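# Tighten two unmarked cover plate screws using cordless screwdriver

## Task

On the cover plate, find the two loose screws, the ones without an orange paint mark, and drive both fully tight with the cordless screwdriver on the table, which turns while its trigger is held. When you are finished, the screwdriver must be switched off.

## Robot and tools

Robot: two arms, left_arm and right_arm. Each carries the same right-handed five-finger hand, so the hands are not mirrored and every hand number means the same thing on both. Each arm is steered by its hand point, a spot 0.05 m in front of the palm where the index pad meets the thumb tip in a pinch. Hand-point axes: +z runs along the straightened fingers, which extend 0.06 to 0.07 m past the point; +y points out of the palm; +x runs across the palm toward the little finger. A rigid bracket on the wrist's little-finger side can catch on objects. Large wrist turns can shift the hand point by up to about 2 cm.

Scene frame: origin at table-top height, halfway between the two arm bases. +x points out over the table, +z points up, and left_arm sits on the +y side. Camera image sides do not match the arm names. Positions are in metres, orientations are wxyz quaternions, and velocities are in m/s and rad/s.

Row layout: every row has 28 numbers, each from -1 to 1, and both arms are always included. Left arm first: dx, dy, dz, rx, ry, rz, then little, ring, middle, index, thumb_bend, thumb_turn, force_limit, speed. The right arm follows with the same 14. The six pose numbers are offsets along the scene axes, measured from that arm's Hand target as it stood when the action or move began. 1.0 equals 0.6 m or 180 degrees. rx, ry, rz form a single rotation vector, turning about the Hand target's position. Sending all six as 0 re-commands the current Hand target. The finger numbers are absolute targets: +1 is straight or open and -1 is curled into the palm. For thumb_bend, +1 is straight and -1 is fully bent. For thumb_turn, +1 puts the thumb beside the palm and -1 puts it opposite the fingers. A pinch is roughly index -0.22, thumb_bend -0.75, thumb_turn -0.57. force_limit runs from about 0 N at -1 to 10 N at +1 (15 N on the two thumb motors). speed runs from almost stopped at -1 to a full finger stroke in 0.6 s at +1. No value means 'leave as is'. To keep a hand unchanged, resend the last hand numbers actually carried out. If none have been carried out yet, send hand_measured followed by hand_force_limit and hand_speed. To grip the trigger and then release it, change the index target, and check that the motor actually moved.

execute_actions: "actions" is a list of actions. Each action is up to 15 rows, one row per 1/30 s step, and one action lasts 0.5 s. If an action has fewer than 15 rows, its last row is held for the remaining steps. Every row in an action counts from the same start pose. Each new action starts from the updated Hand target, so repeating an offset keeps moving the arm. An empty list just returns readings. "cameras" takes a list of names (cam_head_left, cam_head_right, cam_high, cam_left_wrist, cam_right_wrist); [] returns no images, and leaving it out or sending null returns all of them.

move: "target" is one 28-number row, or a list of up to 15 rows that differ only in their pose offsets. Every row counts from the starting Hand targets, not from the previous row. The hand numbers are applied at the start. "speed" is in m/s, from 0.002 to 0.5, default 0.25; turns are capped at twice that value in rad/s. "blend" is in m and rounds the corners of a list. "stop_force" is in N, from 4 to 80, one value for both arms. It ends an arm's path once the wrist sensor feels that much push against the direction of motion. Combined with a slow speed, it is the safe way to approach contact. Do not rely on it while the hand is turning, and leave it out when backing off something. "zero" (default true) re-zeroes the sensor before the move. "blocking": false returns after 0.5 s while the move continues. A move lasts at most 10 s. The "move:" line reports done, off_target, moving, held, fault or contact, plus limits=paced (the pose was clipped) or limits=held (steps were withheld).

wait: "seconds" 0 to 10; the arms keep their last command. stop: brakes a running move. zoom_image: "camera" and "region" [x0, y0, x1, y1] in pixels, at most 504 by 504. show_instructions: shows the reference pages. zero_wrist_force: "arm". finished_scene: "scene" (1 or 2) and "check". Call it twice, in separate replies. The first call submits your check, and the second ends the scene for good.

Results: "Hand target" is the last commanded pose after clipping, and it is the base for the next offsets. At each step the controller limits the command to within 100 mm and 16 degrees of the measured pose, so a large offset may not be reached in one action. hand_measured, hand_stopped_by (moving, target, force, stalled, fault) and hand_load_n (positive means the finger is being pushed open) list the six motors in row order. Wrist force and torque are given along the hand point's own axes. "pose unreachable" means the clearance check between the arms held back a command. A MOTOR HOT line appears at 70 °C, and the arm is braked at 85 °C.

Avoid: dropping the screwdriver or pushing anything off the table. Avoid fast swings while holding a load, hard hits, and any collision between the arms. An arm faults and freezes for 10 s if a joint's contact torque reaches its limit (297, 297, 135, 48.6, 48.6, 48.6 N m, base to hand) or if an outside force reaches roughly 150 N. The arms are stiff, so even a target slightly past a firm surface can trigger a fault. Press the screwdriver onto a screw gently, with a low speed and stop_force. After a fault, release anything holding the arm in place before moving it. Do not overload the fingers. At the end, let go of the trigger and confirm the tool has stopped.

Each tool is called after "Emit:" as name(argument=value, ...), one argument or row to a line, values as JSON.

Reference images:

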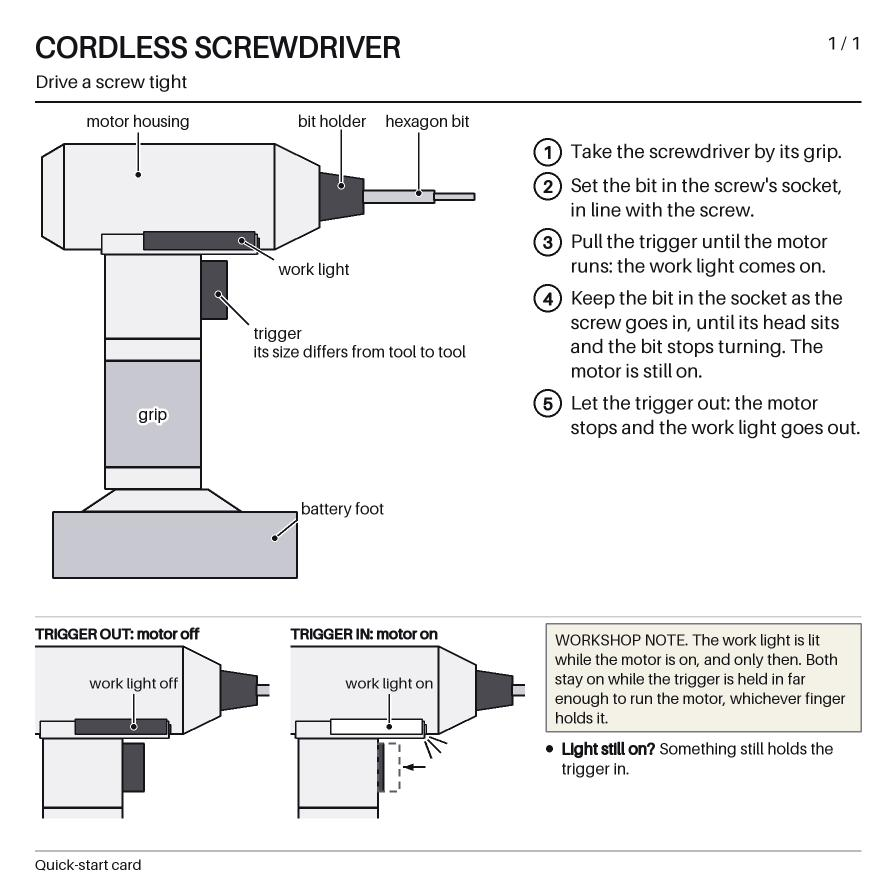

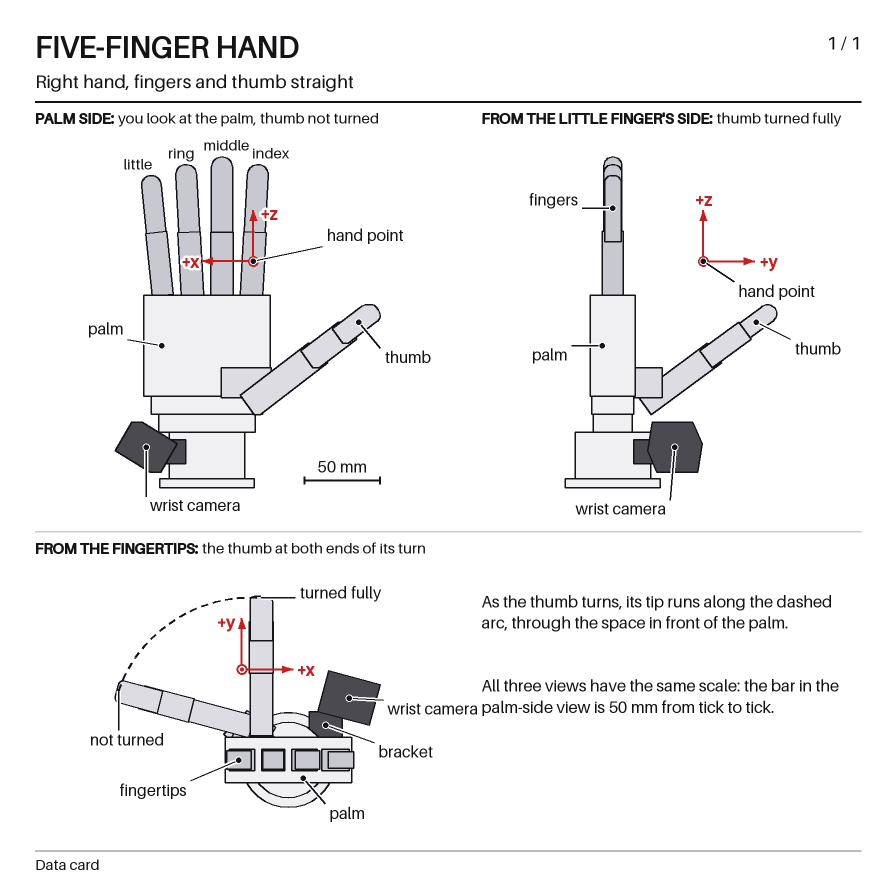

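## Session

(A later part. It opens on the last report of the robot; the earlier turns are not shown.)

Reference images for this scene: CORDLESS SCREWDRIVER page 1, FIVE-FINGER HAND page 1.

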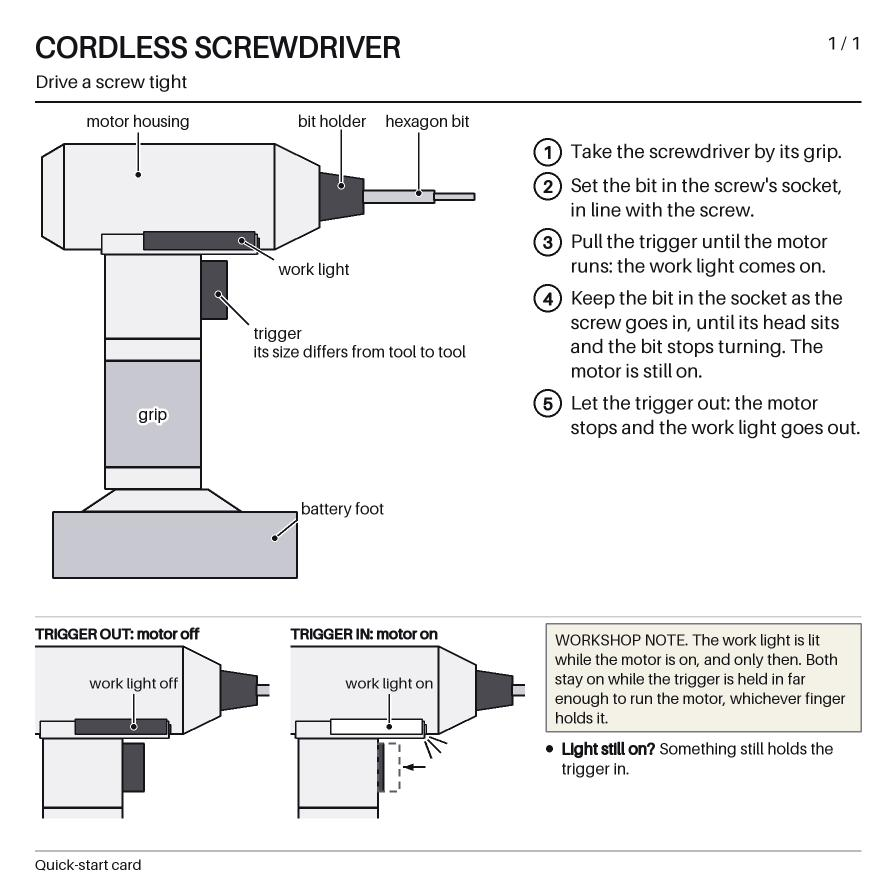

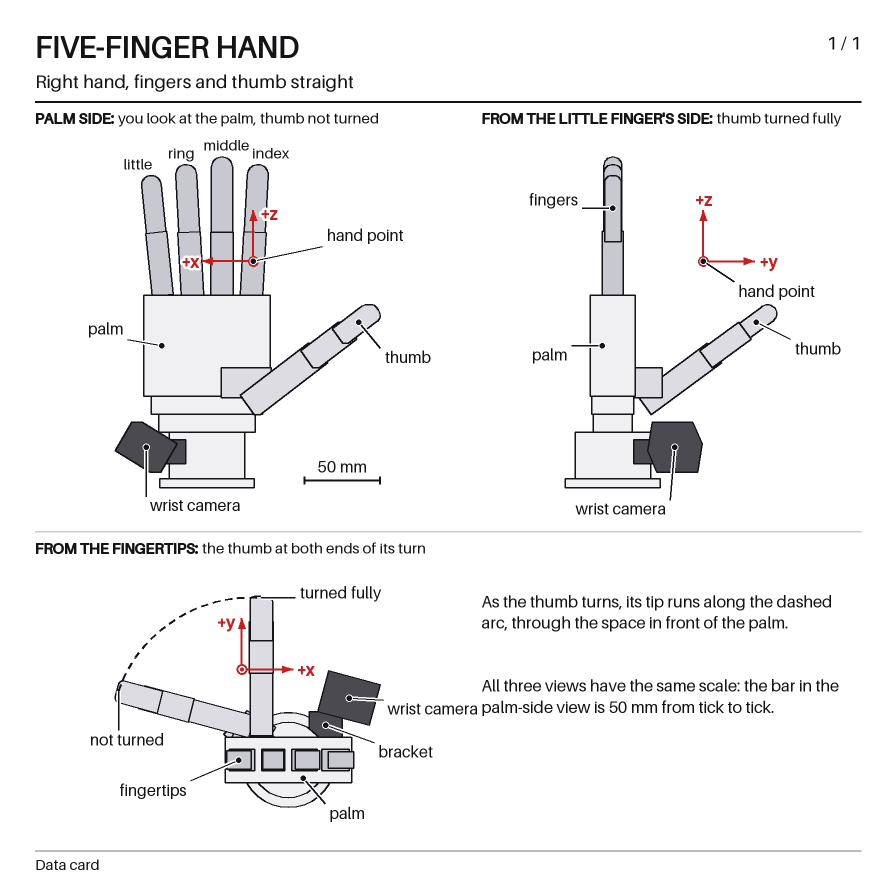

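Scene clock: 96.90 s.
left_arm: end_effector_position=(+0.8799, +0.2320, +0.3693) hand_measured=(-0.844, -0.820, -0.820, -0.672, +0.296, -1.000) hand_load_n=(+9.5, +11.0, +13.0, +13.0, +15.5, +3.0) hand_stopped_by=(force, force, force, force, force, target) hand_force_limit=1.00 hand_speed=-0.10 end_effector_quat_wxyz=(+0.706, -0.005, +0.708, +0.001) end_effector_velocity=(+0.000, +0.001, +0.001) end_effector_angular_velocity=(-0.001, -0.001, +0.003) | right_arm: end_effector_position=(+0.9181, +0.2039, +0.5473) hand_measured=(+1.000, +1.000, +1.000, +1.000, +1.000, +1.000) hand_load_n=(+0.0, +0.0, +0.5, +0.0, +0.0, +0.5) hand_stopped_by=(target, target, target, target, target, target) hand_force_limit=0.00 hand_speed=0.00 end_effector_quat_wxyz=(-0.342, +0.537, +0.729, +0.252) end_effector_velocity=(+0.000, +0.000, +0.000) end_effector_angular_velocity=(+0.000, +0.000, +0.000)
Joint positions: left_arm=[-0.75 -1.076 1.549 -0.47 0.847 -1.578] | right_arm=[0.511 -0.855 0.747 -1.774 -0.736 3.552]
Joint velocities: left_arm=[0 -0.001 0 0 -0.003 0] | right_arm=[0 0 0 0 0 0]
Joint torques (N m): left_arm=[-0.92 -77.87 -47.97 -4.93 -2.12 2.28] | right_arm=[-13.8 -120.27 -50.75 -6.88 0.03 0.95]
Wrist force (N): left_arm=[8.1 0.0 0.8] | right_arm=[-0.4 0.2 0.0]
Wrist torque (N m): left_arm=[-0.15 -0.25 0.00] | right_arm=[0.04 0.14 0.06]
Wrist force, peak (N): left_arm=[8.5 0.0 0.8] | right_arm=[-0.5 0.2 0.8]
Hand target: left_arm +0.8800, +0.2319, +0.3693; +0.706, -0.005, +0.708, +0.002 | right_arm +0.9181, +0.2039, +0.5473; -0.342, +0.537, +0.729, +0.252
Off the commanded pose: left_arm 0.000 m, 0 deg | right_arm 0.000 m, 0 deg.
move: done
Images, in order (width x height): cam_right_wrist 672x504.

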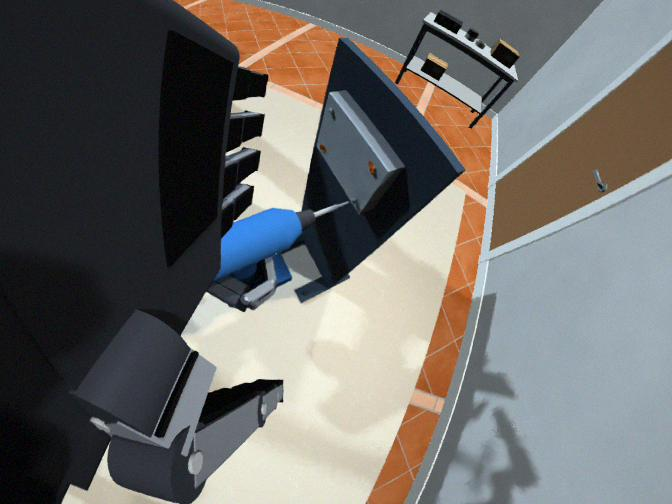

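Emit:
move(
  target=[0.0113,0.0165,0,0,0,0,-0.98,-0.98,-1,-0.95,-1,-1,1.0,-0.1,0,0,0,0,0,0,1,1,1,1,1,1,0,0],
  speed=0.004,
  stop_force=5,
  cameras=["cam_right_wrist"],
)

Emit:
zoom_image(
  camera="cam_right_wrist",
  region=[340, 190, 364, 214],
)

Scene clock: 99.10 s.
left_arm: end_effector_position=(+0.8822, +0.2351, +0.3693) hand_measured=(-0.844, -0.820, -0.820, -0.672, +0.296, -1.000) hand_load_n=(+9.5, +11.0, +12.5, +13.0, +15.5, +3.0) hand_stopped_by=(force, force, force, force, force, target) hand_force_limit=1.00 hand_speed=-0.10 end_effector_quat_wxyz=(+0.706, -0.005, +0.708, +0.002) end_effector_velocity=(+0.000, +0.001, +0.000) end_effector_angular_velocity=(+0.000, +0.000, +0.001) | right_arm: end_effector_position=(+0.9181, +0.2039, +0.5473) hand_measured=(+1.000, +1.000, +1.000, +1.000, +1.000, +1.000) hand_load_n=(+0.0, +0.0, +0.0, +0.0, +0.0, +0.0) hand_stopped_by=(target, target, target, target, target, target) hand_force_limit=0.00 hand_speed=0.00 end_effector_quat_wxyz=(-0.342, +0.537, +0.729, +0.252) end_effector_velocity=(+0.000, +0.000, +0.000) end_effector_angular_velocity=(+0.000, +0.000, +0.000)
Joint positions: left_arm=[-0.745 -1.075 1.548 -0.47 0.851 -1.577] | right_arm=[0.511 -0.855 0.747 -1.774 -0.736 3.552]
Joint velocities: left_arm=[0.001 0 0 0 0 0] | right_arm=[0 0 0 0 0 0]
Joint torques (N m): left_arm=[-7.64 -74.38 -44.84 -1.44 -2.25 2.79] | right_arm=[-12.95 -120.95 -47.46 -6.12 1.21 1.18]
Wrist force (N): left_arm=[9.2 -2.9 -3.8] | right_arm=[-0.3 -0.5 0.4]
Wrist torque (N m): left_arm=[0.01 -0.39 0.22] | right_arm=[-0.09 0.12 0.05]
Wrist force, peak (N): left_arm=[9.2 -7.2 -4.2] | right_arm=[-0.7 0.0 0.7]
Hand target: left_arm +0.8822, +0.2351, +0.3693; +0.706, -0.005, +0.708, +0.002 | right_arm +0.9181, +0.2039, +0.5473; -0.342, +0.537, +0.729, +0.252
Off the commanded pose: left_arm 0.008 m, 0 deg | right_arm 0.000 m, 0 deg.
move: contact (left_arm)
Images, in order (width x height): cam_right_wrist 672x504.

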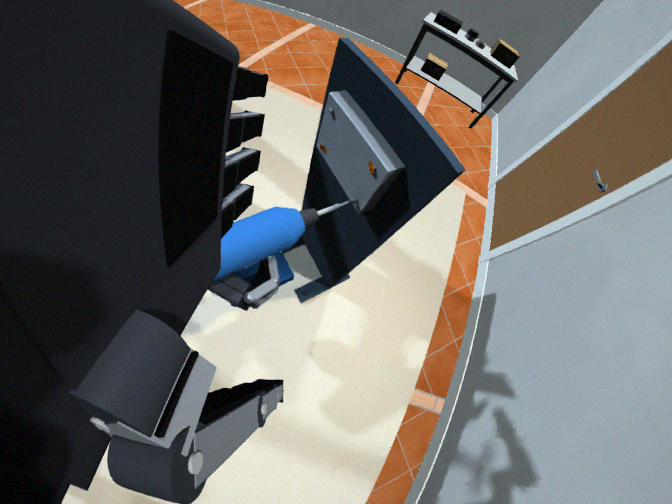

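Scaled by 21.000 from the camera's 672x504 image, which has a finer 960x720 frame.

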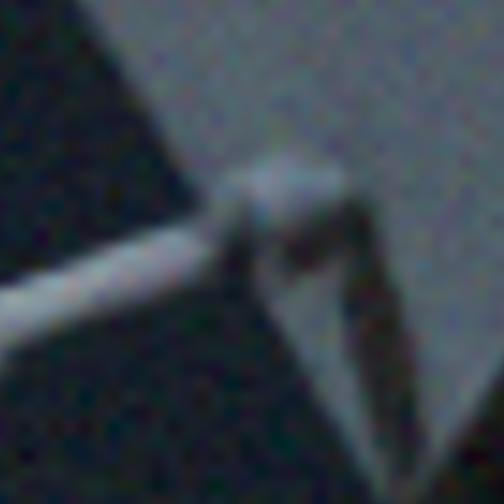

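Emit:
move(
  target=[0.0094,0.0137,0,0,0,0,-0.98,-0.98,-1,-0.95,-1,-1,1.0,-0.1,0,0,0,0,0,0,1,1,1,1,1,1,0,0],
  speed=0.004,
  stop_force=8,
  cameras=["cam_right_wrist"],
)

Emit:
zoom_image(
  camera="cam_right_wrist",
  region=[340, 190, 364, 214],
)

Scene clock: 100.13 s.
left_arm: end_effector_position=(+0.8823, +0.2354, +0.3693) hand_measured=(-0.844, -0.820, -0.820, -0.672, +0.296, -1.000) hand_load_n=(+10.0, +11.5, +13.0, +13.5, +15.0, +4.0) hand_stopped_by=(force, force, force, force, force, target) hand_force_limit=1.00 hand_speed=-0.10 end_effector_quat_wxyz=(+0.706, -0.005, +0.708, +0.001) end_effector_velocity=(-0.001, -0.002, -0.001) end_effector_angular_velocity=(+0.001, +0.001, -0.001) | right_arm: end_effector_position=(+0.9181, +0.2039, +0.5473) hand_measured=(+1.000, +1.000, +1.000, +1.000, +1.000, +1.000) hand_load_n=(-0.5, +0.0, +0.0, +0.0, +0.0, +0.0) hand_stopped_by=(target, target, target, target, target, target) hand_force_limit=0.00 hand_speed=0.00 end_effector_quat_wxyz=(-0.342, +0.537, +0.729, +0.252) end_effector_velocity=(+0.000, +0.000, +0.001) end_effector_angular_velocity=(+0.001, -0.001, +0.000)
Joint positions: left_arm=[-0.745 -1.075 1.548 -0.47 0.852 -1.577] | right_arm=[0.511 -0.855 0.747 -1.774 -0.736 3.552]
Joint velocities: left_arm=[-0.002 0.001 0 0 -0.001 0] | right_arm=[0 -0.001 0 -0.001 0 0]
Joint torques (N m): left_arm=[-7.47 -72.09 -48.19 -1.54 -3.24 2.56] | right_arm=[-13.41 -121.04 -45.55 -5.91 1.78 1.13]
Wrist force (N): left_arm=[5.8 -5.4 -2.6] | right_arm=[-0.5 -0.1 0.4]
Wrist torque (N m): left_arm=[0.21 -0.45 0.63] | right_arm=[-0.02 0.14 0.05]
Wrist force, peak (N): left_arm=[9.9 -12.6 -10.2] | right_arm=[-0.2 0.5 0.8]
Hand target: left_arm +0.8823, +0.2353, +0.3693; +0.706, -0.005, +0.708, +0.001 | right_arm +0.9181, +0.2039, +0.5473; -0.342, +0.537, +0.729, +0.252
Off the commanded pose: left_arm 0.010 m, 0 deg | right_arm 0.000 m, 0 deg.
move: contact (left_arm)
Images, in order (width x height): cam_right_wrist 672x504.

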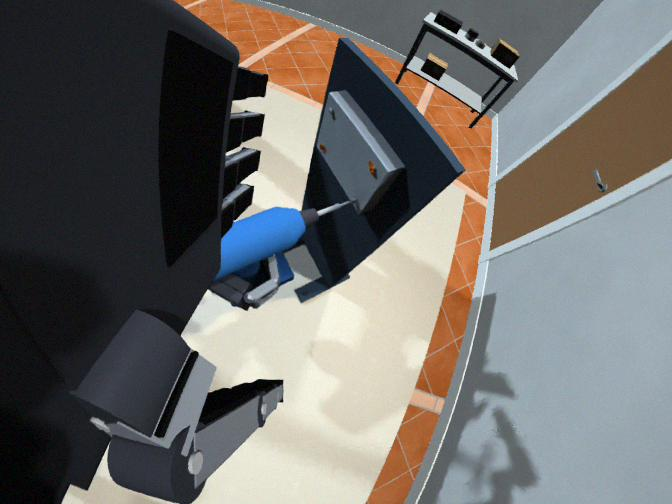

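Scaled by 21.000 from the camera's 672x504 image, which has a finer 960x720 frame.

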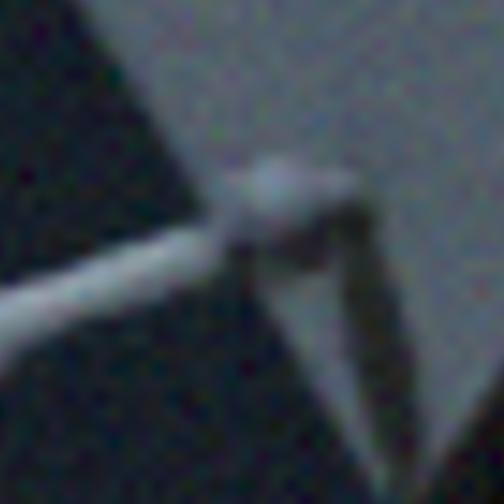

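Emit:
move(
  target=[
    [-0.0036,-0.0053,0,0,0,0,-0.98,-0.98,-1,-0.95,-1,-1,1.0,-0.1,0.005,-0.1815,0.09,0.1,0.047,0.043,1,1,1,1,1,1,0,0],
    [-0.0036,-0.0053,0,0,0,0,-0.98,-0.98,-1,-0.95,-1,-1,1.0,-0.1,0.0107,-0.1815,-0.104,0.2014,0.0934,0.0851,1,1,1,1,1,1,0,0],
  ],
  speed=0.15,
  blend=[0.03,0],
  cameras=["cam_right_wrist"],
)

Emit:
zoom_image(
  camera="cam_right_wrist",
  region=[360, 219, 402, 261],
)

Emit:
zoom_image(
  camera="cam_right_wrist",
  region=[382, 226, 406, 250],
)

Scene clock: 103.83 s.
left_arm: end_effector_position=(+0.8801, +0.2321, +0.3692) hand_measured=(-0.844, -0.820, -0.820, -0.672, +0.296, -1.000) hand_load_n=(+9.5, +10.5, +13.0, +13.0, +15.0, +3.0) hand_stopped_by=(force, force, force, force, force, target) hand_force_limit=1.00 hand_speed=-0.10 end_effector_quat_wxyz=(+0.706, -0.005, +0.708, +0.001) end_effector_velocity=(+0.000, +0.000, -0.001) end_effector_angular_velocity=(+0.000, +0.000, +0.000) | right_arm: end_effector_position=(+0.9249, +0.0949, +0.4852) hand_measured=(+1.000, +1.000, +1.000, +1.000, +1.000, +1.000) hand_load_n=(+0.0, +0.0, +0.0, +0.0, +0.0, +0.0) hand_stopped_by=(target, target, target, target, target, target) hand_force_limit=0.00 hand_speed=0.00 end_effector_quat_wxyz=(+0.622, -0.336, -0.621, -0.339) end_effector_velocity=(+0.000, +0.000, -0.001) end_effector_angular_velocity=(-0.001, +0.002, +0.000)
Joint positions: left_arm=[-0.75 -1.075 1.549 -0.47 0.847 -1.577] | right_arm=[0.325 -0.598 0.405 0.204 -0.191 1.557]
Joint velocities: left_arm=[0 0.001 0 0 0 -0.001] | right_arm=[0 -0.001 0.003 -0.004 0 0.004]
Joint torques (N m): left_arm=[-5.69 -97.68 -39.59 -5.45 0.12 -3.23] | right_arm=[-14.69 -130.4 -36.07 -2.72 -0.71 1.52]
Wrist force (N): left_arm=[8.6 1.0 -0.4] | right_arm=[-0.6 0.1 -0.7]
Wrist torque (N m): left_arm=[0.07 -0.28 0.07] | right_arm=[0.03 0.35 0.07]
Wrist force, peak (N): left_arm=[9.1 1.3 -0.7] | right_arm=[0.1 0.0 1.9]
Hand target: left_arm +0.8801, +0.2322, +0.3692; +0.706, -0.005, +0.708, +0.001 | right_arm +0.9249, +0.0949, +0.4852; +0.622, -0.336, -0.621, -0.339
Off the commanded pose: left_arm 0.000 m, 0 deg | right_arm 0.000 m, 0 deg.
move: done
Images, in order (width x height): cam_right_wrist 672x504.

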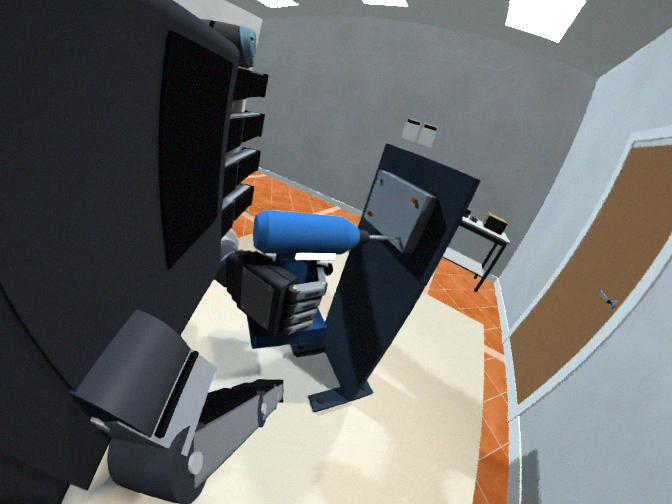

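Scaled by 12.000 from the camera's 672x504 image, which has a finer 960x720 frame.

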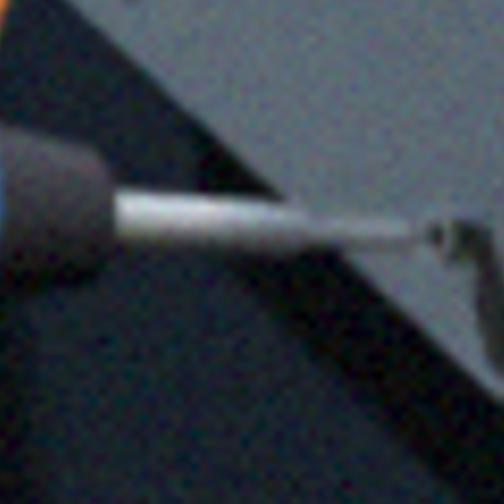

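Scaled by 21.000 from the camera's 672x504 image, which has a finer 960x720 frame.

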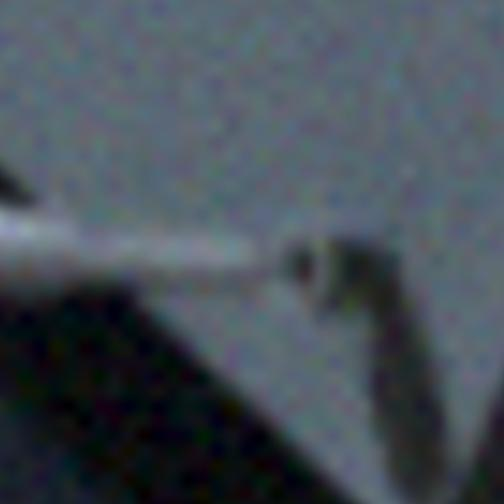

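Emit:
move(
  target=[
    [-0.0005,0.0004,-0.0005,0,0,0,-0.98,-0.98,-1,-0.95,-1,-1,1.0,-0.1,0,0,0.16,-0.07,-0.033,-0.03,1,1,1,1,1,1,0,0],
    [-0.0005,0.0004,-0.0005,0,0,0,-0.98,-0.98,-1,-0.95,-1,-1,1.0,-0.1,-0.0113,0.1815,0.1035,-0.2014,-0.0934,-0.0851,1,1,1,1,1,1,0,0],
  ],
  speed=0.15,
  blend=[0.03,0],
  cameras=["cam_right_wrist"],
)

Emit:
zoom_image(
  camera="cam_right_wrist",
  region=[310, 185, 358, 233],
)

Emit:
zoom_image(
  camera="cam_right_wrist",
  region=[340, 190, 364, 214],
)

Scene clock: 107.10 s.
left_arm: end_effector_position=(+0.8798, +0.2324, +0.3689) hand_measured=(-0.844, -0.820, -0.820, -0.672, +0.296, -1.000) hand_load_n=(+10.0, +11.0, +13.0, +13.0, +15.5, +3.0) hand_stopped_by=(force, force, force, force, force, target) hand_force_limit=1.00 hand_speed=-0.10 end_effector_quat_wxyz=(+0.706, -0.005, +0.708, +0.001) end_effector_velocity=(+0.000, +0.000, +0.001) end_effector_angular_velocity=(+0.001, -0.001, +0.000) | right_arm: end_effector_position=(+0.9175, +0.2039, +0.5469) hand_measured=(+1.000, +1.000, +1.000, +1.000, +1.000, +1.000) hand_load_n=(+0.0, +0.0, +0.0, +0.0, +0.0, +0.0) hand_stopped_by=(target, target, target, target, target, target) hand_force_limit=0.00 hand_speed=0.00 end_effector_quat_wxyz=(-0.342, +0.537, +0.729, +0.252) end_effector_velocity=(+0.000, +0.000, +0.000) end_effector_angular_velocity=(-0.001, +0.000, -0.001)
Joint positions: left_arm=[-0.75 -1.076 1.55 -0.471 0.847 -1.577] | right_arm=[0.511 -0.856 0.749 -1.776 -0.736 3.551]
Joint velocities: left_arm=[0 0 0 -0.001 0 0.001] | right_arm=[0 0 0 0 -0.001 0.001]
Joint torques (N m): left_arm=[-11.61 -97.57 -41.24 -4.55 -2.17 -2.27] | right_arm=[-7.22 -113.55 -47.31 -4.78 0.78 -0.04]
Wrist force (N): left_arm=[9.0 1.2 -0.5] | right_arm=[-0.7 0.1 0.4]
Wrist torque (N m): left_arm=[0.10 -0.34 0.09] | right_arm=[0.01 0.16 0.05]
Wrist force, peak (N): left_arm=[9.1 1.1 -0.7] | right_arm=[-2.5 0.2 -0.4]
Hand target: left_arm +0.8798, +0.2324, +0.3690; +0.706, -0.005, +0.708, +0.001 | right_arm +0.9176, +0.2039, +0.5470; -0.342, +0.537, +0.729, +0.252
Off the commanded pose: left_arm 0.000 m, 0 deg | right_arm 0.001 m, 0 deg.
move: done
Images, in order (width x height): cam_right_wrist 672x504.

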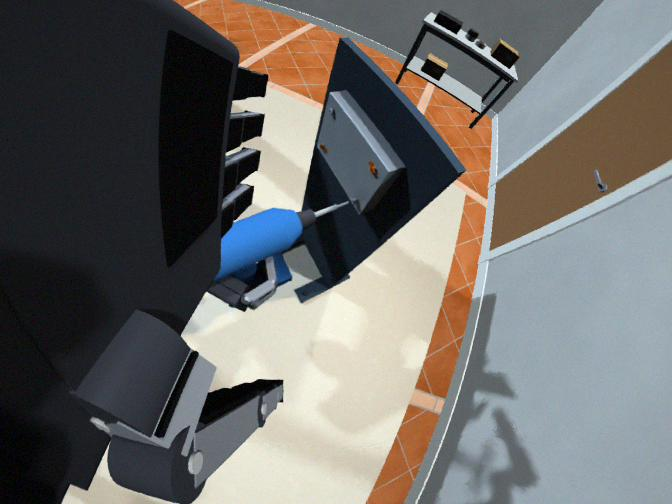

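Scaled by 10.500 from the camera's 672x504 image, which has a finer 960x720 frame.

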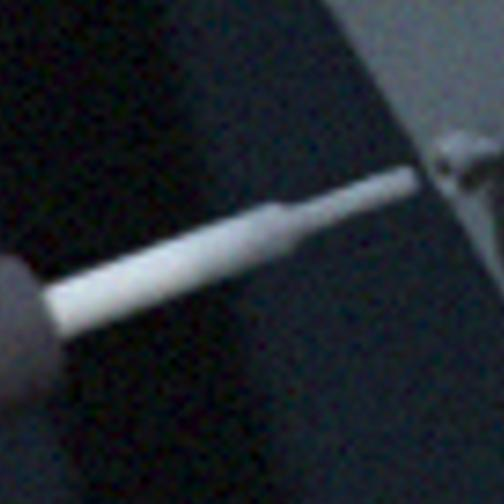

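Scaled by 21.000 from the camera's 672x504 image, which has a finer 960x720 frame.

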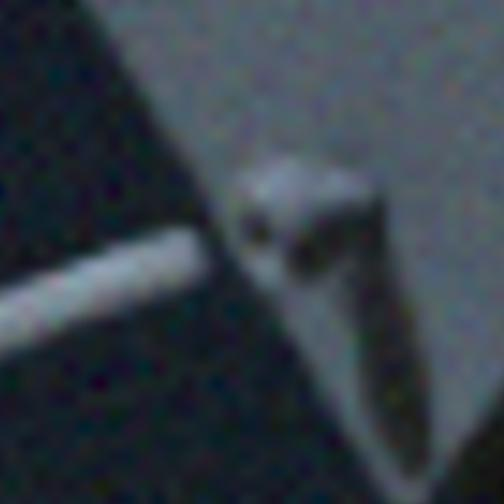

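Emit:
move(
  target=[0.0113,0.0165,0,0,0,0,-0.98,-0.98,-1,-0.95,-1,-1,1.0,-0.1,0,0,0,0,0,0,1,1,1,1,1,1,0,0],
  speed=0.004,
  stop_force=5,
  cameras=["cam_right_wrist"],
)

Scene clock: 109.90 s.
left_arm: end_effector_position=(+0.8819, +0.2354, +0.3690) hand_measured=(-0.844, -0.820, -0.820, -0.672, +0.296, -1.000) hand_load_n=(+9.5, +11.0, +13.0, +13.0, +15.5, +3.0) hand_stopped_by=(force, force, force, force, force, target) hand_force_limit=1.00 hand_speed=-0.10 end_effector_quat_wxyz=(+0.706, -0.005, +0.708, +0.001) end_effector_velocity=(+0.000, +0.000, +0.000) end_effector_angular_velocity=(-0.002, +0.000, -0.001) | right_arm: end_effector_position=(+0.9176, +0.2039, +0.5470) hand_measured=(+1.000, +1.000, +1.000, +1.000, +1.000, +1.000) hand_load_n=(+0.0, +0.0, +0.5, +0.0, +0.0, +0.0) hand_stopped_by=(target, target, target, target, target, target) hand_force_limit=0.00 hand_speed=0.00 end_effector_quat_wxyz=(-0.342, +0.537, +0.729, +0.252) end_effector_velocity=(+0.000, +0.000, -0.001) end_effector_angular_velocity=(+0.000, +0.000, +0.000)
Joint positions: left_arm=[-0.745 -1.075 1.549 -0.47 0.851 -1.577] | right_arm=[0.511 -0.856 0.749 -1.776 -0.736 3.552]
Joint velocities: left_arm=[0 0 0 0 0.001 -0.002] | right_arm=[0 0.001 0 0 0 0]
Joint torques (N m): left_arm=[-10.54 -76.48 -45.4 -1.4 -2.84 -0.27] | right_arm=[-14.35 -120.75 -46.48 -6.76 0.64 1.09]
Wrist force (N): left_arm=[9.4 -3.4 -4.7] | right_arm=[-0.4 0.2 0.4]
Wrist torque (N m): left_arm=[-0.05 -0.46 0.26] | right_arm=[0.02 0.13 0.06]
Wrist force, peak (N): left_arm=[9.4 -6.2 -6.6] | right_arm=[-0.8 0.4 0.5]
Hand target: left_arm +0.8819, +0.2354, +0.3690; +0.706, -0.005, +0.708, +0.001 | right_arm +0.9176, +0.2039, +0.5470; -0.342, +0.537, +0.729, +0.252
Off the commanded pose: left_arm 0.008 m, 0 deg | right_arm 0.000 m, 0 deg.
move: contact (left_arm)
Images, in order (width x height): cam_right_wrist 672x504.

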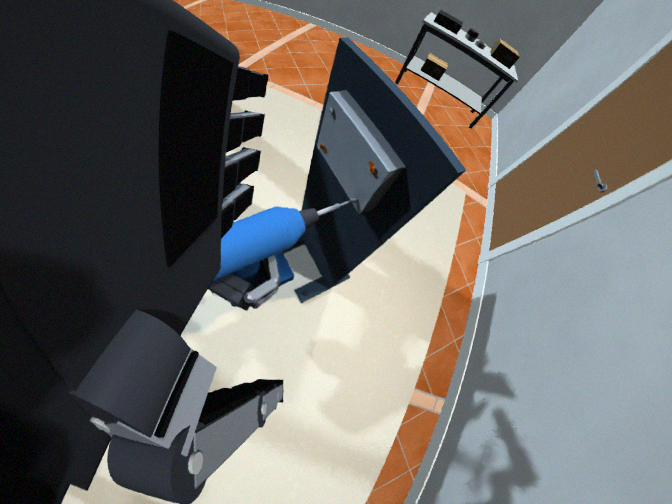

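Emit:
move(
  target=[0.0094,0.0137,0,0,0,0,-0.98,-0.98,-1,-0.95,-1,-1,1.0,-0.1,0,0,0,0,0,0,1,1,1,1,1,1,0,0],
  speed=0.004,
  stop_force=6,
  cameras=["cam_right_wrist"],
)

Emit:
zoom_image(
  camera="cam_right_wrist",
  region=[340, 190, 364, 214],
)

Scene clock: 110.80 s.
left_arm: end_effector_position=(+0.8820, +0.2355, +0.3690) hand_measured=(-0.844, -0.820, -0.820, -0.672, +0.296, -1.000) hand_load_n=(+10.0, +11.0, +12.5, +13.0, +15.5, +3.5) hand_stopped_by=(force, force, force, force, force, target) hand_force_limit=1.00 hand_speed=-0.10 end_effector_quat_wxyz=(+0.706, -0.005, +0.708, +0.001) end_effector_velocity=(+0.000, +0.001, +0.000) end_effector_angular_velocity=(+0.001, +0.000, +0.001) | right_arm: end_effector_position=(+0.9176, +0.2039, +0.5470) hand_measured=(+1.000, +1.000, +1.000, +1.000, +1.000, +1.000) hand_load_n=(+0.0, +0.0, +0.0, +0.0, +0.0, +0.0) hand_stopped_by=(target, target, target, target, target, target) hand_force_limit=0.00 hand_speed=0.00 end_effector_quat_wxyz=(-0.342, +0.537, +0.729, +0.252) end_effector_velocity=(+0.000, +0.000, +0.001) end_effector_angular_velocity=(+0.000, -0.001, +0.000)
Joint positions: left_arm=[-0.745 -1.075 1.549 -0.47 0.852 -1.577] | right_arm=[0.511 -0.856 0.749 -1.776 -0.736 3.552]
Joint velocities: left_arm=[0.001 0 0 0 0 0.001] | right_arm=[0 -0.001 0 0 0 0]
Joint torques (N m): left_arm=[-2.64 -70.69 -50.59 -0.95 -3.82 -0.46] | right_arm=[-14.38 -120.86 -43.34 -6.71 1.19 1]
Wrist force (N): left_arm=[9.5 -8.6 -8.1] | right_arm=[-0.2 0.1 0.3]
Wrist torque (N m): left_arm=[-0.17 -0.68 0.55] | right_arm=[0.03 0.10 0.07]
Wrist force, peak (N): left_arm=[9.2 -11.6 -10.8] | right_arm=[-0.5 -0.3 0.7]
Hand target: left_arm +0.8820, +0.2355, +0.3690; +0.706, -0.005, +0.708, +0.001 | right_arm +0.9176, +0.2039, +0.5470; -0.342, +0.537, +0.729, +0.252
Off the commanded pose: left_arm 0.010 m, 0 deg | right_arm 0.000 m, 0 deg.
move: contact (left_arm)
Images, in order (width x height): cam_right_wrist 672x504.

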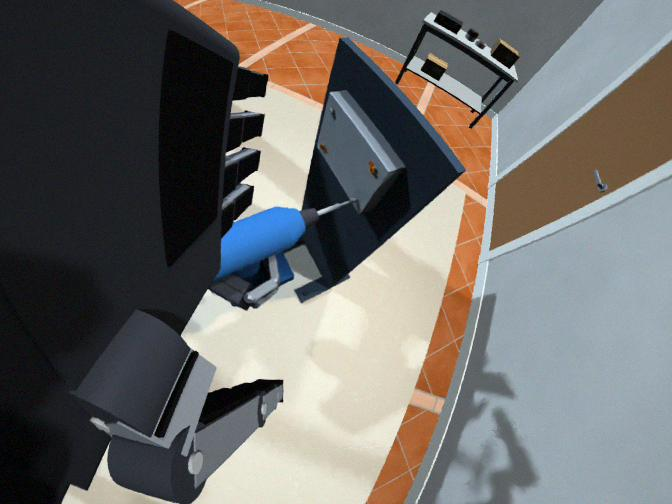

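Scaled by 21.000 from the camera's 672x504 image, which has a finer 960x720 frame.

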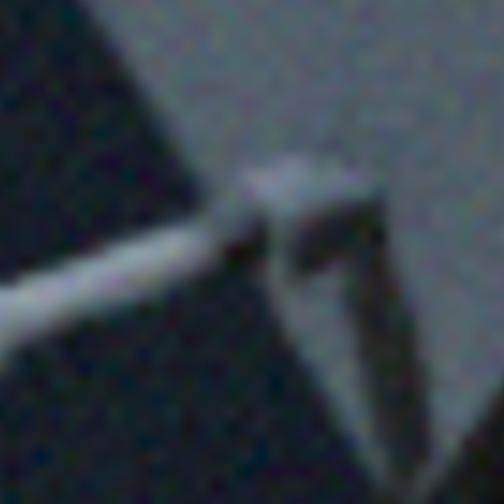

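Emit:
move(
  target=[
    [0,0,0,0,0,0,-0.98,-0.98,-1,-0.95,-1,-1,1.0,-0.1,0.005,-0.1815,0.09,0.1,0.047,0.043,1,1,1,1,1,1,0,0],
    [0,0,0,0,0,0,-0.98,-0.98,-1,-0.95,-1,-1,1.0,-0.1,0.0107,-0.1815,-0.104,0.2014,0.0934,0.0851,1,1,1,1,1,1,0,0],
  ],
  speed=0.15,
  blend=[0.03,0],
  cameras=["cam_right_wrist"],
)

Emit:
zoom_image(
  camera="cam_right_wrist",
  region=[382, 226, 406, 250],
)

Emit:
zoom_image(
  camera="cam_right_wrist",
  region=[360, 219, 402, 261],
)

Scene clock: 114.40 s.
left_arm: end_effector_position=(+0.8820, +0.2355, +0.3690) hand_measured=(-0.844, -0.820, -0.820, -0.672, +0.296, -1.000) hand_load_n=(+10.0, +11.0, +12.5, +13.0, +15.5, +3.0) hand_stopped_by=(force, force, force, force, force, target) hand_force_limit=1.00 hand_speed=-0.10 end_effector_quat_wxyz=(+0.706, -0.005, +0.708, +0.001) end_effector_velocity=(+0.000, +0.000, -0.001) end_effector_angular_velocity=(+0.001, +0.001, +0.001) | right_arm: end_effector_position=(+0.9244, +0.0949, +0.4848) hand_measured=(+1.000, +1.000, +1.000, +1.000, +1.000, +1.000) hand_load_n=(+0.0, +0.0, +0.0, +0.0, +0.0, +0.0) hand_stopped_by=(target, target, target, target, target, target) hand_force_limit=0.00 hand_speed=0.00 end_effector_quat_wxyz=(+0.621, -0.336, -0.622, -0.339) end_effector_velocity=(+0.000, +0.000, +0.000) end_effector_angular_velocity=(+0.000, -0.001, +0.000)
Joint positions: left_arm=[-0.745 -1.075 1.549 -0.47 0.852 -1.577] | right_arm=[0.325 -0.6 0.41 0.201 -0.191 1.556]
Joint velocities: left_arm=[0 0.001 0 0 -0.001 0] | right_arm=[0 -0.002 0.003 -0.005 0 0.004]
Joint torques (N m): left_arm=[-3.18 -63.24 -53.94 0.29 -3.39 -0.3] | right_arm=[-14.89 -130.03 -34.96 -1.47 -0.88 1.71]
Wrist force (N): left_arm=[9.5 -8.0 -8.2] | right_arm=[-0.5 0.1 -0.5]
Wrist torque (N m): left_arm=[-0.13 -0.63 0.51] | right_arm=[0.01 0.32 0.09]
Wrist force, peak (N): left_arm=[9.3 -8.8 -8.7] | right_arm=[-1.8 -0.5 -0.3]
Hand target: left_arm +0.8820, +0.2355, +0.3690; +0.706, -0.005, +0.708, +0.001 | right_arm +0.9244, +0.0949, +0.4849; +0.621, -0.336, -0.622, -0.339
Off the commanded pose: left_arm 0.000 m, 0 deg | right_arm 0.000 m, 0 deg.
move: done
Images, in order (width x height): cam_right_wrist 672x504.

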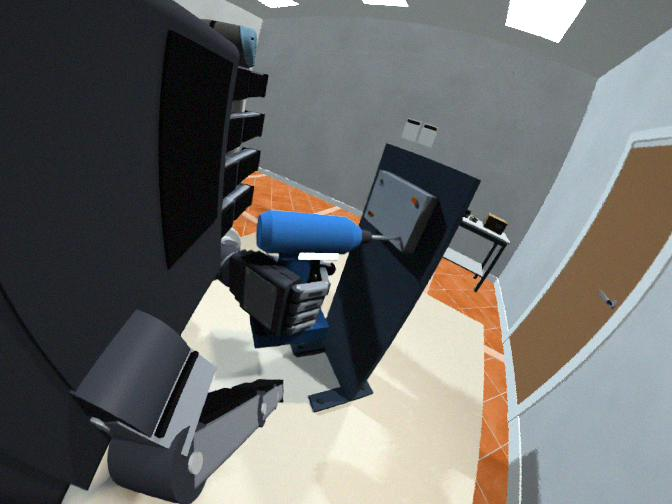

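Scaled by 21.000 from the camera's 672x504 image, which has a finer 960x720 frame.

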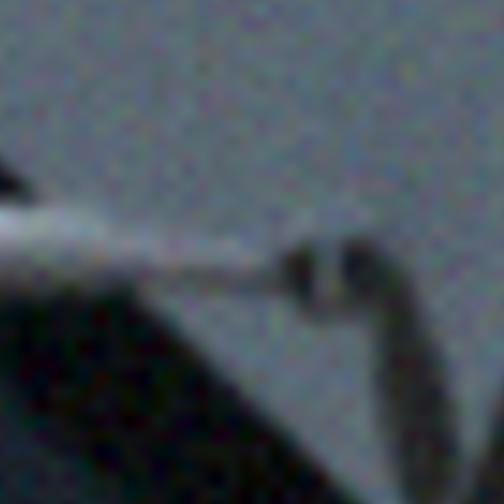

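Scaled by 12.000 from the camera's 672x504 image, which has a finer 960x720 frame.

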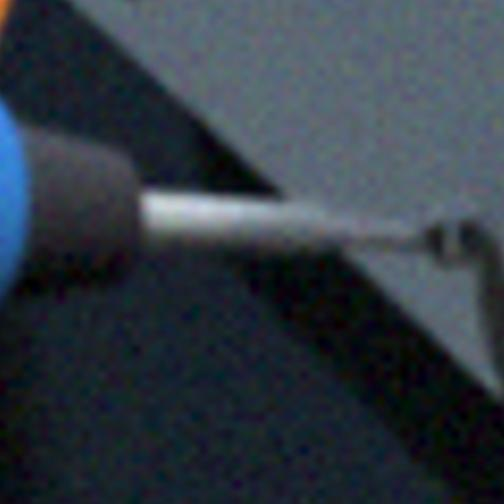

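Emit:
move(
  target=[-0.0009,-0.0020,0,0,0,0,-0.98,-0.98,-1,-0.95,-1,-1,1.0,-0.1,0,0,0,0,0,0,1,1,1,1,1,1,0,0],
  speed=0.01,
  cameras=["cam_right_wrist"],
)

Emit:
zoom_image(
  camera="cam_right_wrist",
  region=[382, 226, 406, 250],
)

Emit:
move(
  target=[0.0094,0.0137,0,0,0,0,-0.98,-0.98,-1,-0.95,-1,-1,1.0,-0.1,0,0,0,0,0,0,1,1,1,1,1,1,0,0],
  speed=0.004,
  stop_force=8,
  cameras=["cam_right_wrist"],
)

Emit:
zoom_image(
  camera="cam_right_wrist",
  region=[382, 226, 406, 250],
)

Scene clock: 115.67 s.
left_arm: end_effector_position=(+0.8814, +0.2343, +0.3690) hand_measured=(-0.844, -0.820, -0.820, -0.672, +0.296, -1.000) hand_load_n=(+9.0, +11.0, +13.0, +13.0, +15.5, +3.5) hand_stopped_by=(force, force, force, force, force, target) hand_force_limit=1.00 hand_speed=-0.10 end_effector_quat_wxyz=(+0.706, -0.005, +0.708, +0.001) end_effector_velocity=(+0.000, +0.001, +0.000) end_effector_angular_velocity=(+0.001, +0.000, +0.001) | right_arm: end_effector_position=(+0.9244, +0.0949, +0.4849) hand_measured=(+1.000, +1.000, +1.000, +1.000, +1.000, +1.000) hand_load_n=(+0.0, +0.0, +0.0, +0.0, +0.0, +0.0) hand_stopped_by=(target, target, target, target, target, target) hand_force_limit=0.00 hand_speed=0.00 end_effector_quat_wxyz=(+0.621, -0.336, -0.622, -0.339) end_effector_velocity=(+0.000, +0.000, +0.001) end_effector_angular_velocity=(+0.000, +0.000, +0.000)
Joint positions: left_arm=[-0.746 -1.075 1.549 -0.47 0.85 -1.577] | right_arm=[0.325 -0.6 0.409 0.201 -0.191 1.556]
Joint velocities: left_arm=[0.001 0 0 0 0 0.001] | right_arm=[0 -0.001 0 0.001 0 0]
Joint torques (N m): left_arm=[-12.63 -62.29 -54.73 0.55 -1.66 -1.28] | right_arm=[-13.63 -110.92 -46.94 2.25 0.43 -2.12]
Wrist force (N): left_arm=[8.7 1.5 -0.3] | right_arm=[-0.9 -0.1 -0.3]
Wrist torque (N m): left_arm=[0.14 -0.29 0.09] | right_arm=[-0.04 0.37 0.06]
Wrist force, peak (N): left_arm=[9.5 -8.3 -8.3] | right_arm=[-1.0 0.5 -0.4]
Hand target: left_arm +0.8814, +0.2343, +0.3689; +0.706, -0.005, +0.708, +0.001 | right_arm +0.9244, +0.0949, +0.4849; +0.621, -0.336, -0.622, -0.339
Off the commanded pose: left_arm 0.000 m, 0 deg | right_arm 0.000 m, 0 deg.
move: done
Images, in order (width x height): cam_right_wrist 672x504.

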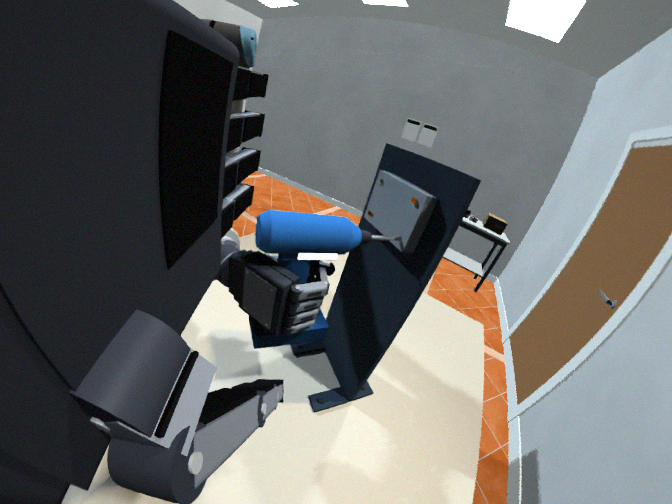

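Scaled by 21.000 from the camera's 672x504 image, which has a finer 960x720 frame.

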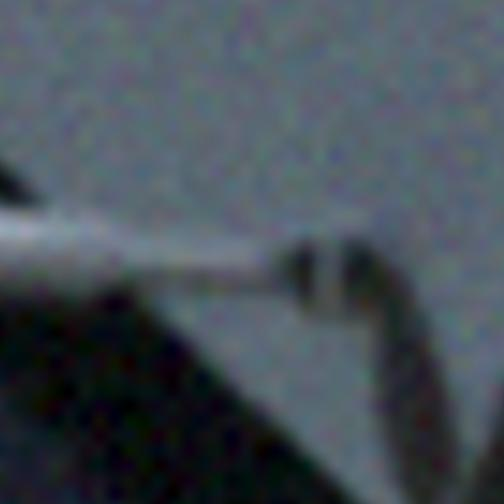

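Scene clock: 116.73 s.
left_arm: end_effector_position=(+0.8821, +0.2353, +0.3689) hand_measured=(-0.844, -0.820, -0.820, -0.672, +0.296, -1.000) hand_load_n=(+9.5, +11.0, +12.5, +13.0, +15.5, +3.0) hand_stopped_by=(force, force, force, force, force, target) hand_force_limit=1.00 hand_speed=-0.10 end_effector_quat_wxyz=(+0.706, -0.005, +0.708, +0.001) end_effector_velocity=(+0.000, +0.001, +0.000) end_effector_angular_velocity=(-0.001, +0.001, +0.000) | right_arm: end_effector_position=(+0.9244, +0.0949, +0.4849) hand_measured=(+1.000, +1.000, +1.000, +1.000, +1.000, +1.000) hand_load_n=(+0.0, +0.0, +0.0, +0.0, +0.0, +0.0) hand_stopped_by=(target, target, target, target, target, target) hand_force_limit=0.00 hand_speed=0.00 end_effector_quat_wxyz=(+0.621, -0.336, -0.622, -0.339) end_effector_velocity=(+0.000, +0.000, -0.001) end_effector_angular_velocity=(-0.001, +0.002, +0.000)
Joint positions: left_arm=[-0.745 -1.075 1.548 -0.47 0.852 -1.577] | right_arm=[0.325 -0.6 0.409 0.201 -0.191 1.556]
Joint velocities: left_arm=[0.001 0 0 0.001 0 -0.001] | right_arm=[0 0.001 0 0.001 0 0]
Joint torques (N m): left_arm=[-3.52 -73.94 -47.05 -1.14 -2.76 -0.93] | right_arm=[-12.95 -112.73 -45.71 0.78 -1.15 -2.18]
Wrist force (N): left_arm=[9.7 -5.4 -5.6] | right_arm=[-0.5 0.5 -0.3]
Wrist torque (N m): left_arm=[-0.08 -0.55 0.36] | right_arm=[0.07 0.31 0.09]
Wrist force, peak (N): left_arm=[9.8 -7.8 -8.0] | right_arm=[-0.7 0.2 -0.8]
Hand target: left_arm +0.8821, +0.2353, +0.3689; +0.706, -0.005, +0.708, +0.001 | right_arm +0.9244, +0.0949, +0.4849; +0.621, -0.336, -0.622, -0.339
Off the commanded pose: left_arm 0.009 m, 0 deg | right_arm 0.000 m, 0 deg.
move: contact (left_arm)
Images, in order (width x height): cam_right_wrist 672x504.

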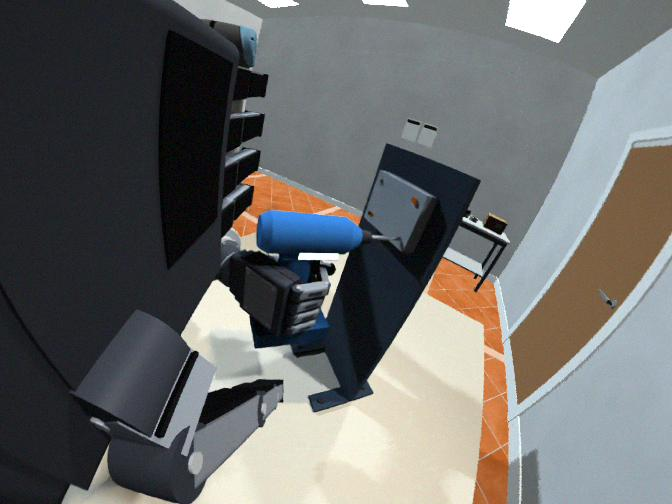

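Scaled by 21.000 from the camera's 672x504 image, which has a finer 960x720 frame.

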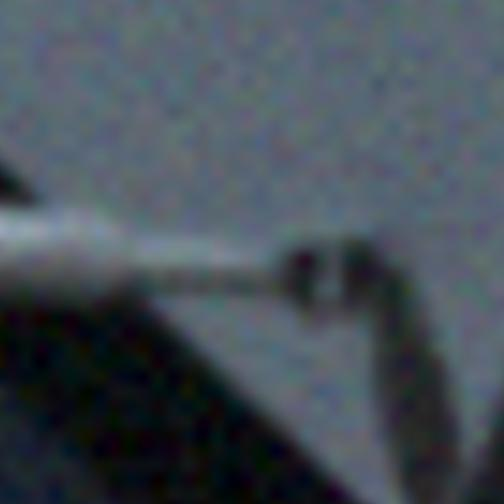

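Emit:
move(
  target=[
    [-0.0014,-0.0021,0,0,0,0,-0.98,-0.98,-1,-0.95,-1,-1,1.0,-0.1,0,0,0.16,-0.07,-0.033,-0.03,1,1,1,1,1,1,0,0],
    [-0.0014,-0.0021,0,0,0,0,-0.98,-0.98,-1,-0.95,-1,-1,1.0,-0.1,-0.0113,0.1815,0.1035,-0.2014,-0.0934,-0.0851,1,1,1,1,1,1,0,0],
  ],
  speed=0.15,
  blend=[0.03,0],
  cameras=["cam_right_wrist"],
)

Emit:
zoom_image(
  camera="cam_right_wrist",
  region=[340, 190, 364, 214],
)

Emit:
zoom_image(
  camera="cam_right_wrist",
  region=[310, 185, 358, 233],
)

Scene clock: 119.87 s.
left_arm: end_effector_position=(+0.8813, +0.2340, +0.3689) hand_measured=(-0.844, -0.820, -0.820, -0.672, +0.296, -1.000) hand_load_n=(+9.5, +11.0, +13.0, +13.0, +15.0, +3.5) hand_stopped_by=(force, force, force, force, force, target) hand_force_limit=1.00 hand_speed=-0.10 end_effector_quat_wxyz=(+0.706, -0.005, +0.708, +0.001) end_effector_velocity=(+0.000, -0.001, +0.000) end_effector_angular_velocity=(+0.002, +0.000, -0.001) | right_arm: end_effector_position=(+0.9170, +0.2039, +0.5466) hand_measured=(+1.000, +1.000, +1.000, +1.000, +1.000, +1.000) hand_load_n=(+0.0, +0.0, +0.0, +0.0, +0.0, +0.0) hand_stopped_by=(target, target, target, target, target, target) hand_force_limit=0.00 hand_speed=0.00 end_effector_quat_wxyz=(-0.342, +0.537, +0.729, +0.252) end_effector_velocity=(+0.000, +0.000, +0.000) end_effector_angular_velocity=(-0.002, +0.000, -0.001)
Joint positions: left_arm=[-0.747 -1.075 1.549 -0.47 0.85 -1.577] | right_arm=[0.511 -0.857 0.752 -1.778 -0.736 3.551]
Joint velocities: left_arm=[0 0 0 0 0.001 0.002] | right_arm=[0 0 0 0 -0.002 0.001]
Joint torques (N m): left_arm=[-9.8 -98.11 -37.84 -4.78 -0.5 -2.89] | right_arm=[-6.52 -114.56 -46.77 -4.77 0.75 -0.06]
Wrist force (N): left_arm=[8.8 1.3 -0.8] | right_arm=[-0.5 0.1 0.0]
Wrist torque (N m): left_arm=[0.12 -0.30 0.08] | right_arm=[0.04 0.14 0.06]
Wrist force, peak (N): left_arm=[9.4 -5.4 -5.7] | right_arm=[-2.3 -0.2 -0.4]
Hand target: left_arm +0.8813, +0.2340, +0.3689; +0.706, -0.005, +0.708, +0.001 | right_arm +0.9171, +0.2039, +0.5467; -0.342, +0.537, +0.729, +0.253
Off the commanded pose: left_arm 0.000 m, 0 deg | right_arm 0.001 m, 0 deg.
move: done
Images, in order (width x height): cam_right_wrist 672x504.

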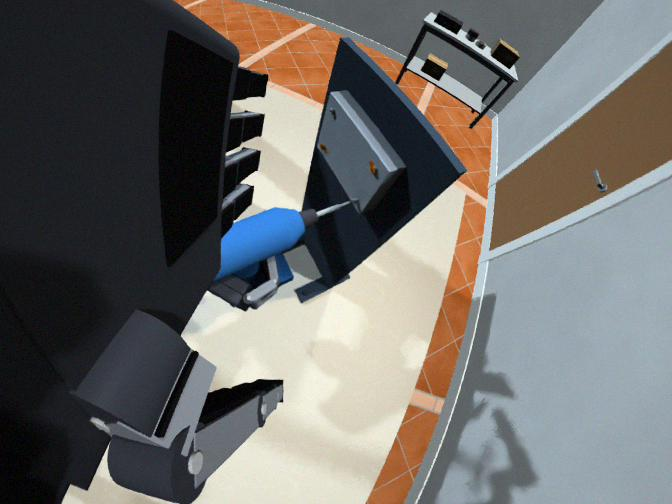

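Scaled by 21.000 from the camera's 672x504 image, which has a finer 960x720 frame.

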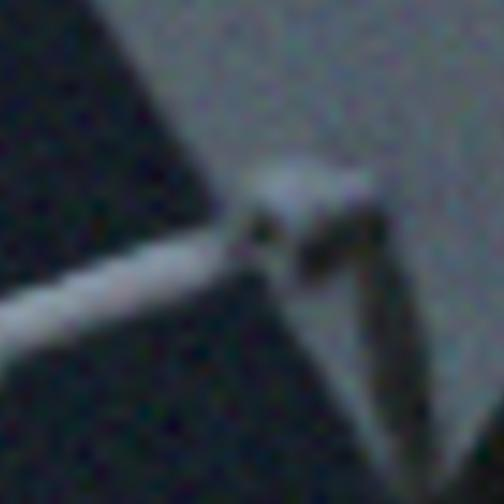

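Scaled by 10.500 from the camera's 672x504 image, which has a finer 960x720 frame.

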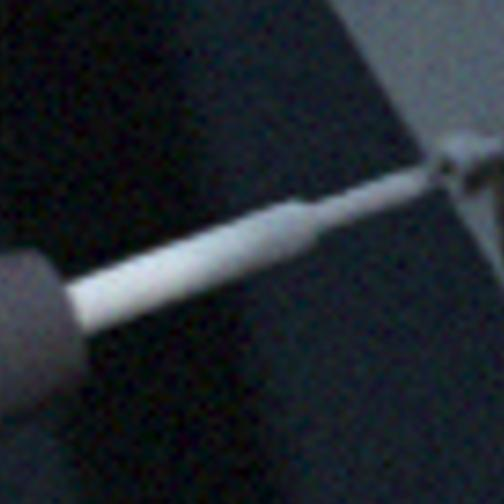

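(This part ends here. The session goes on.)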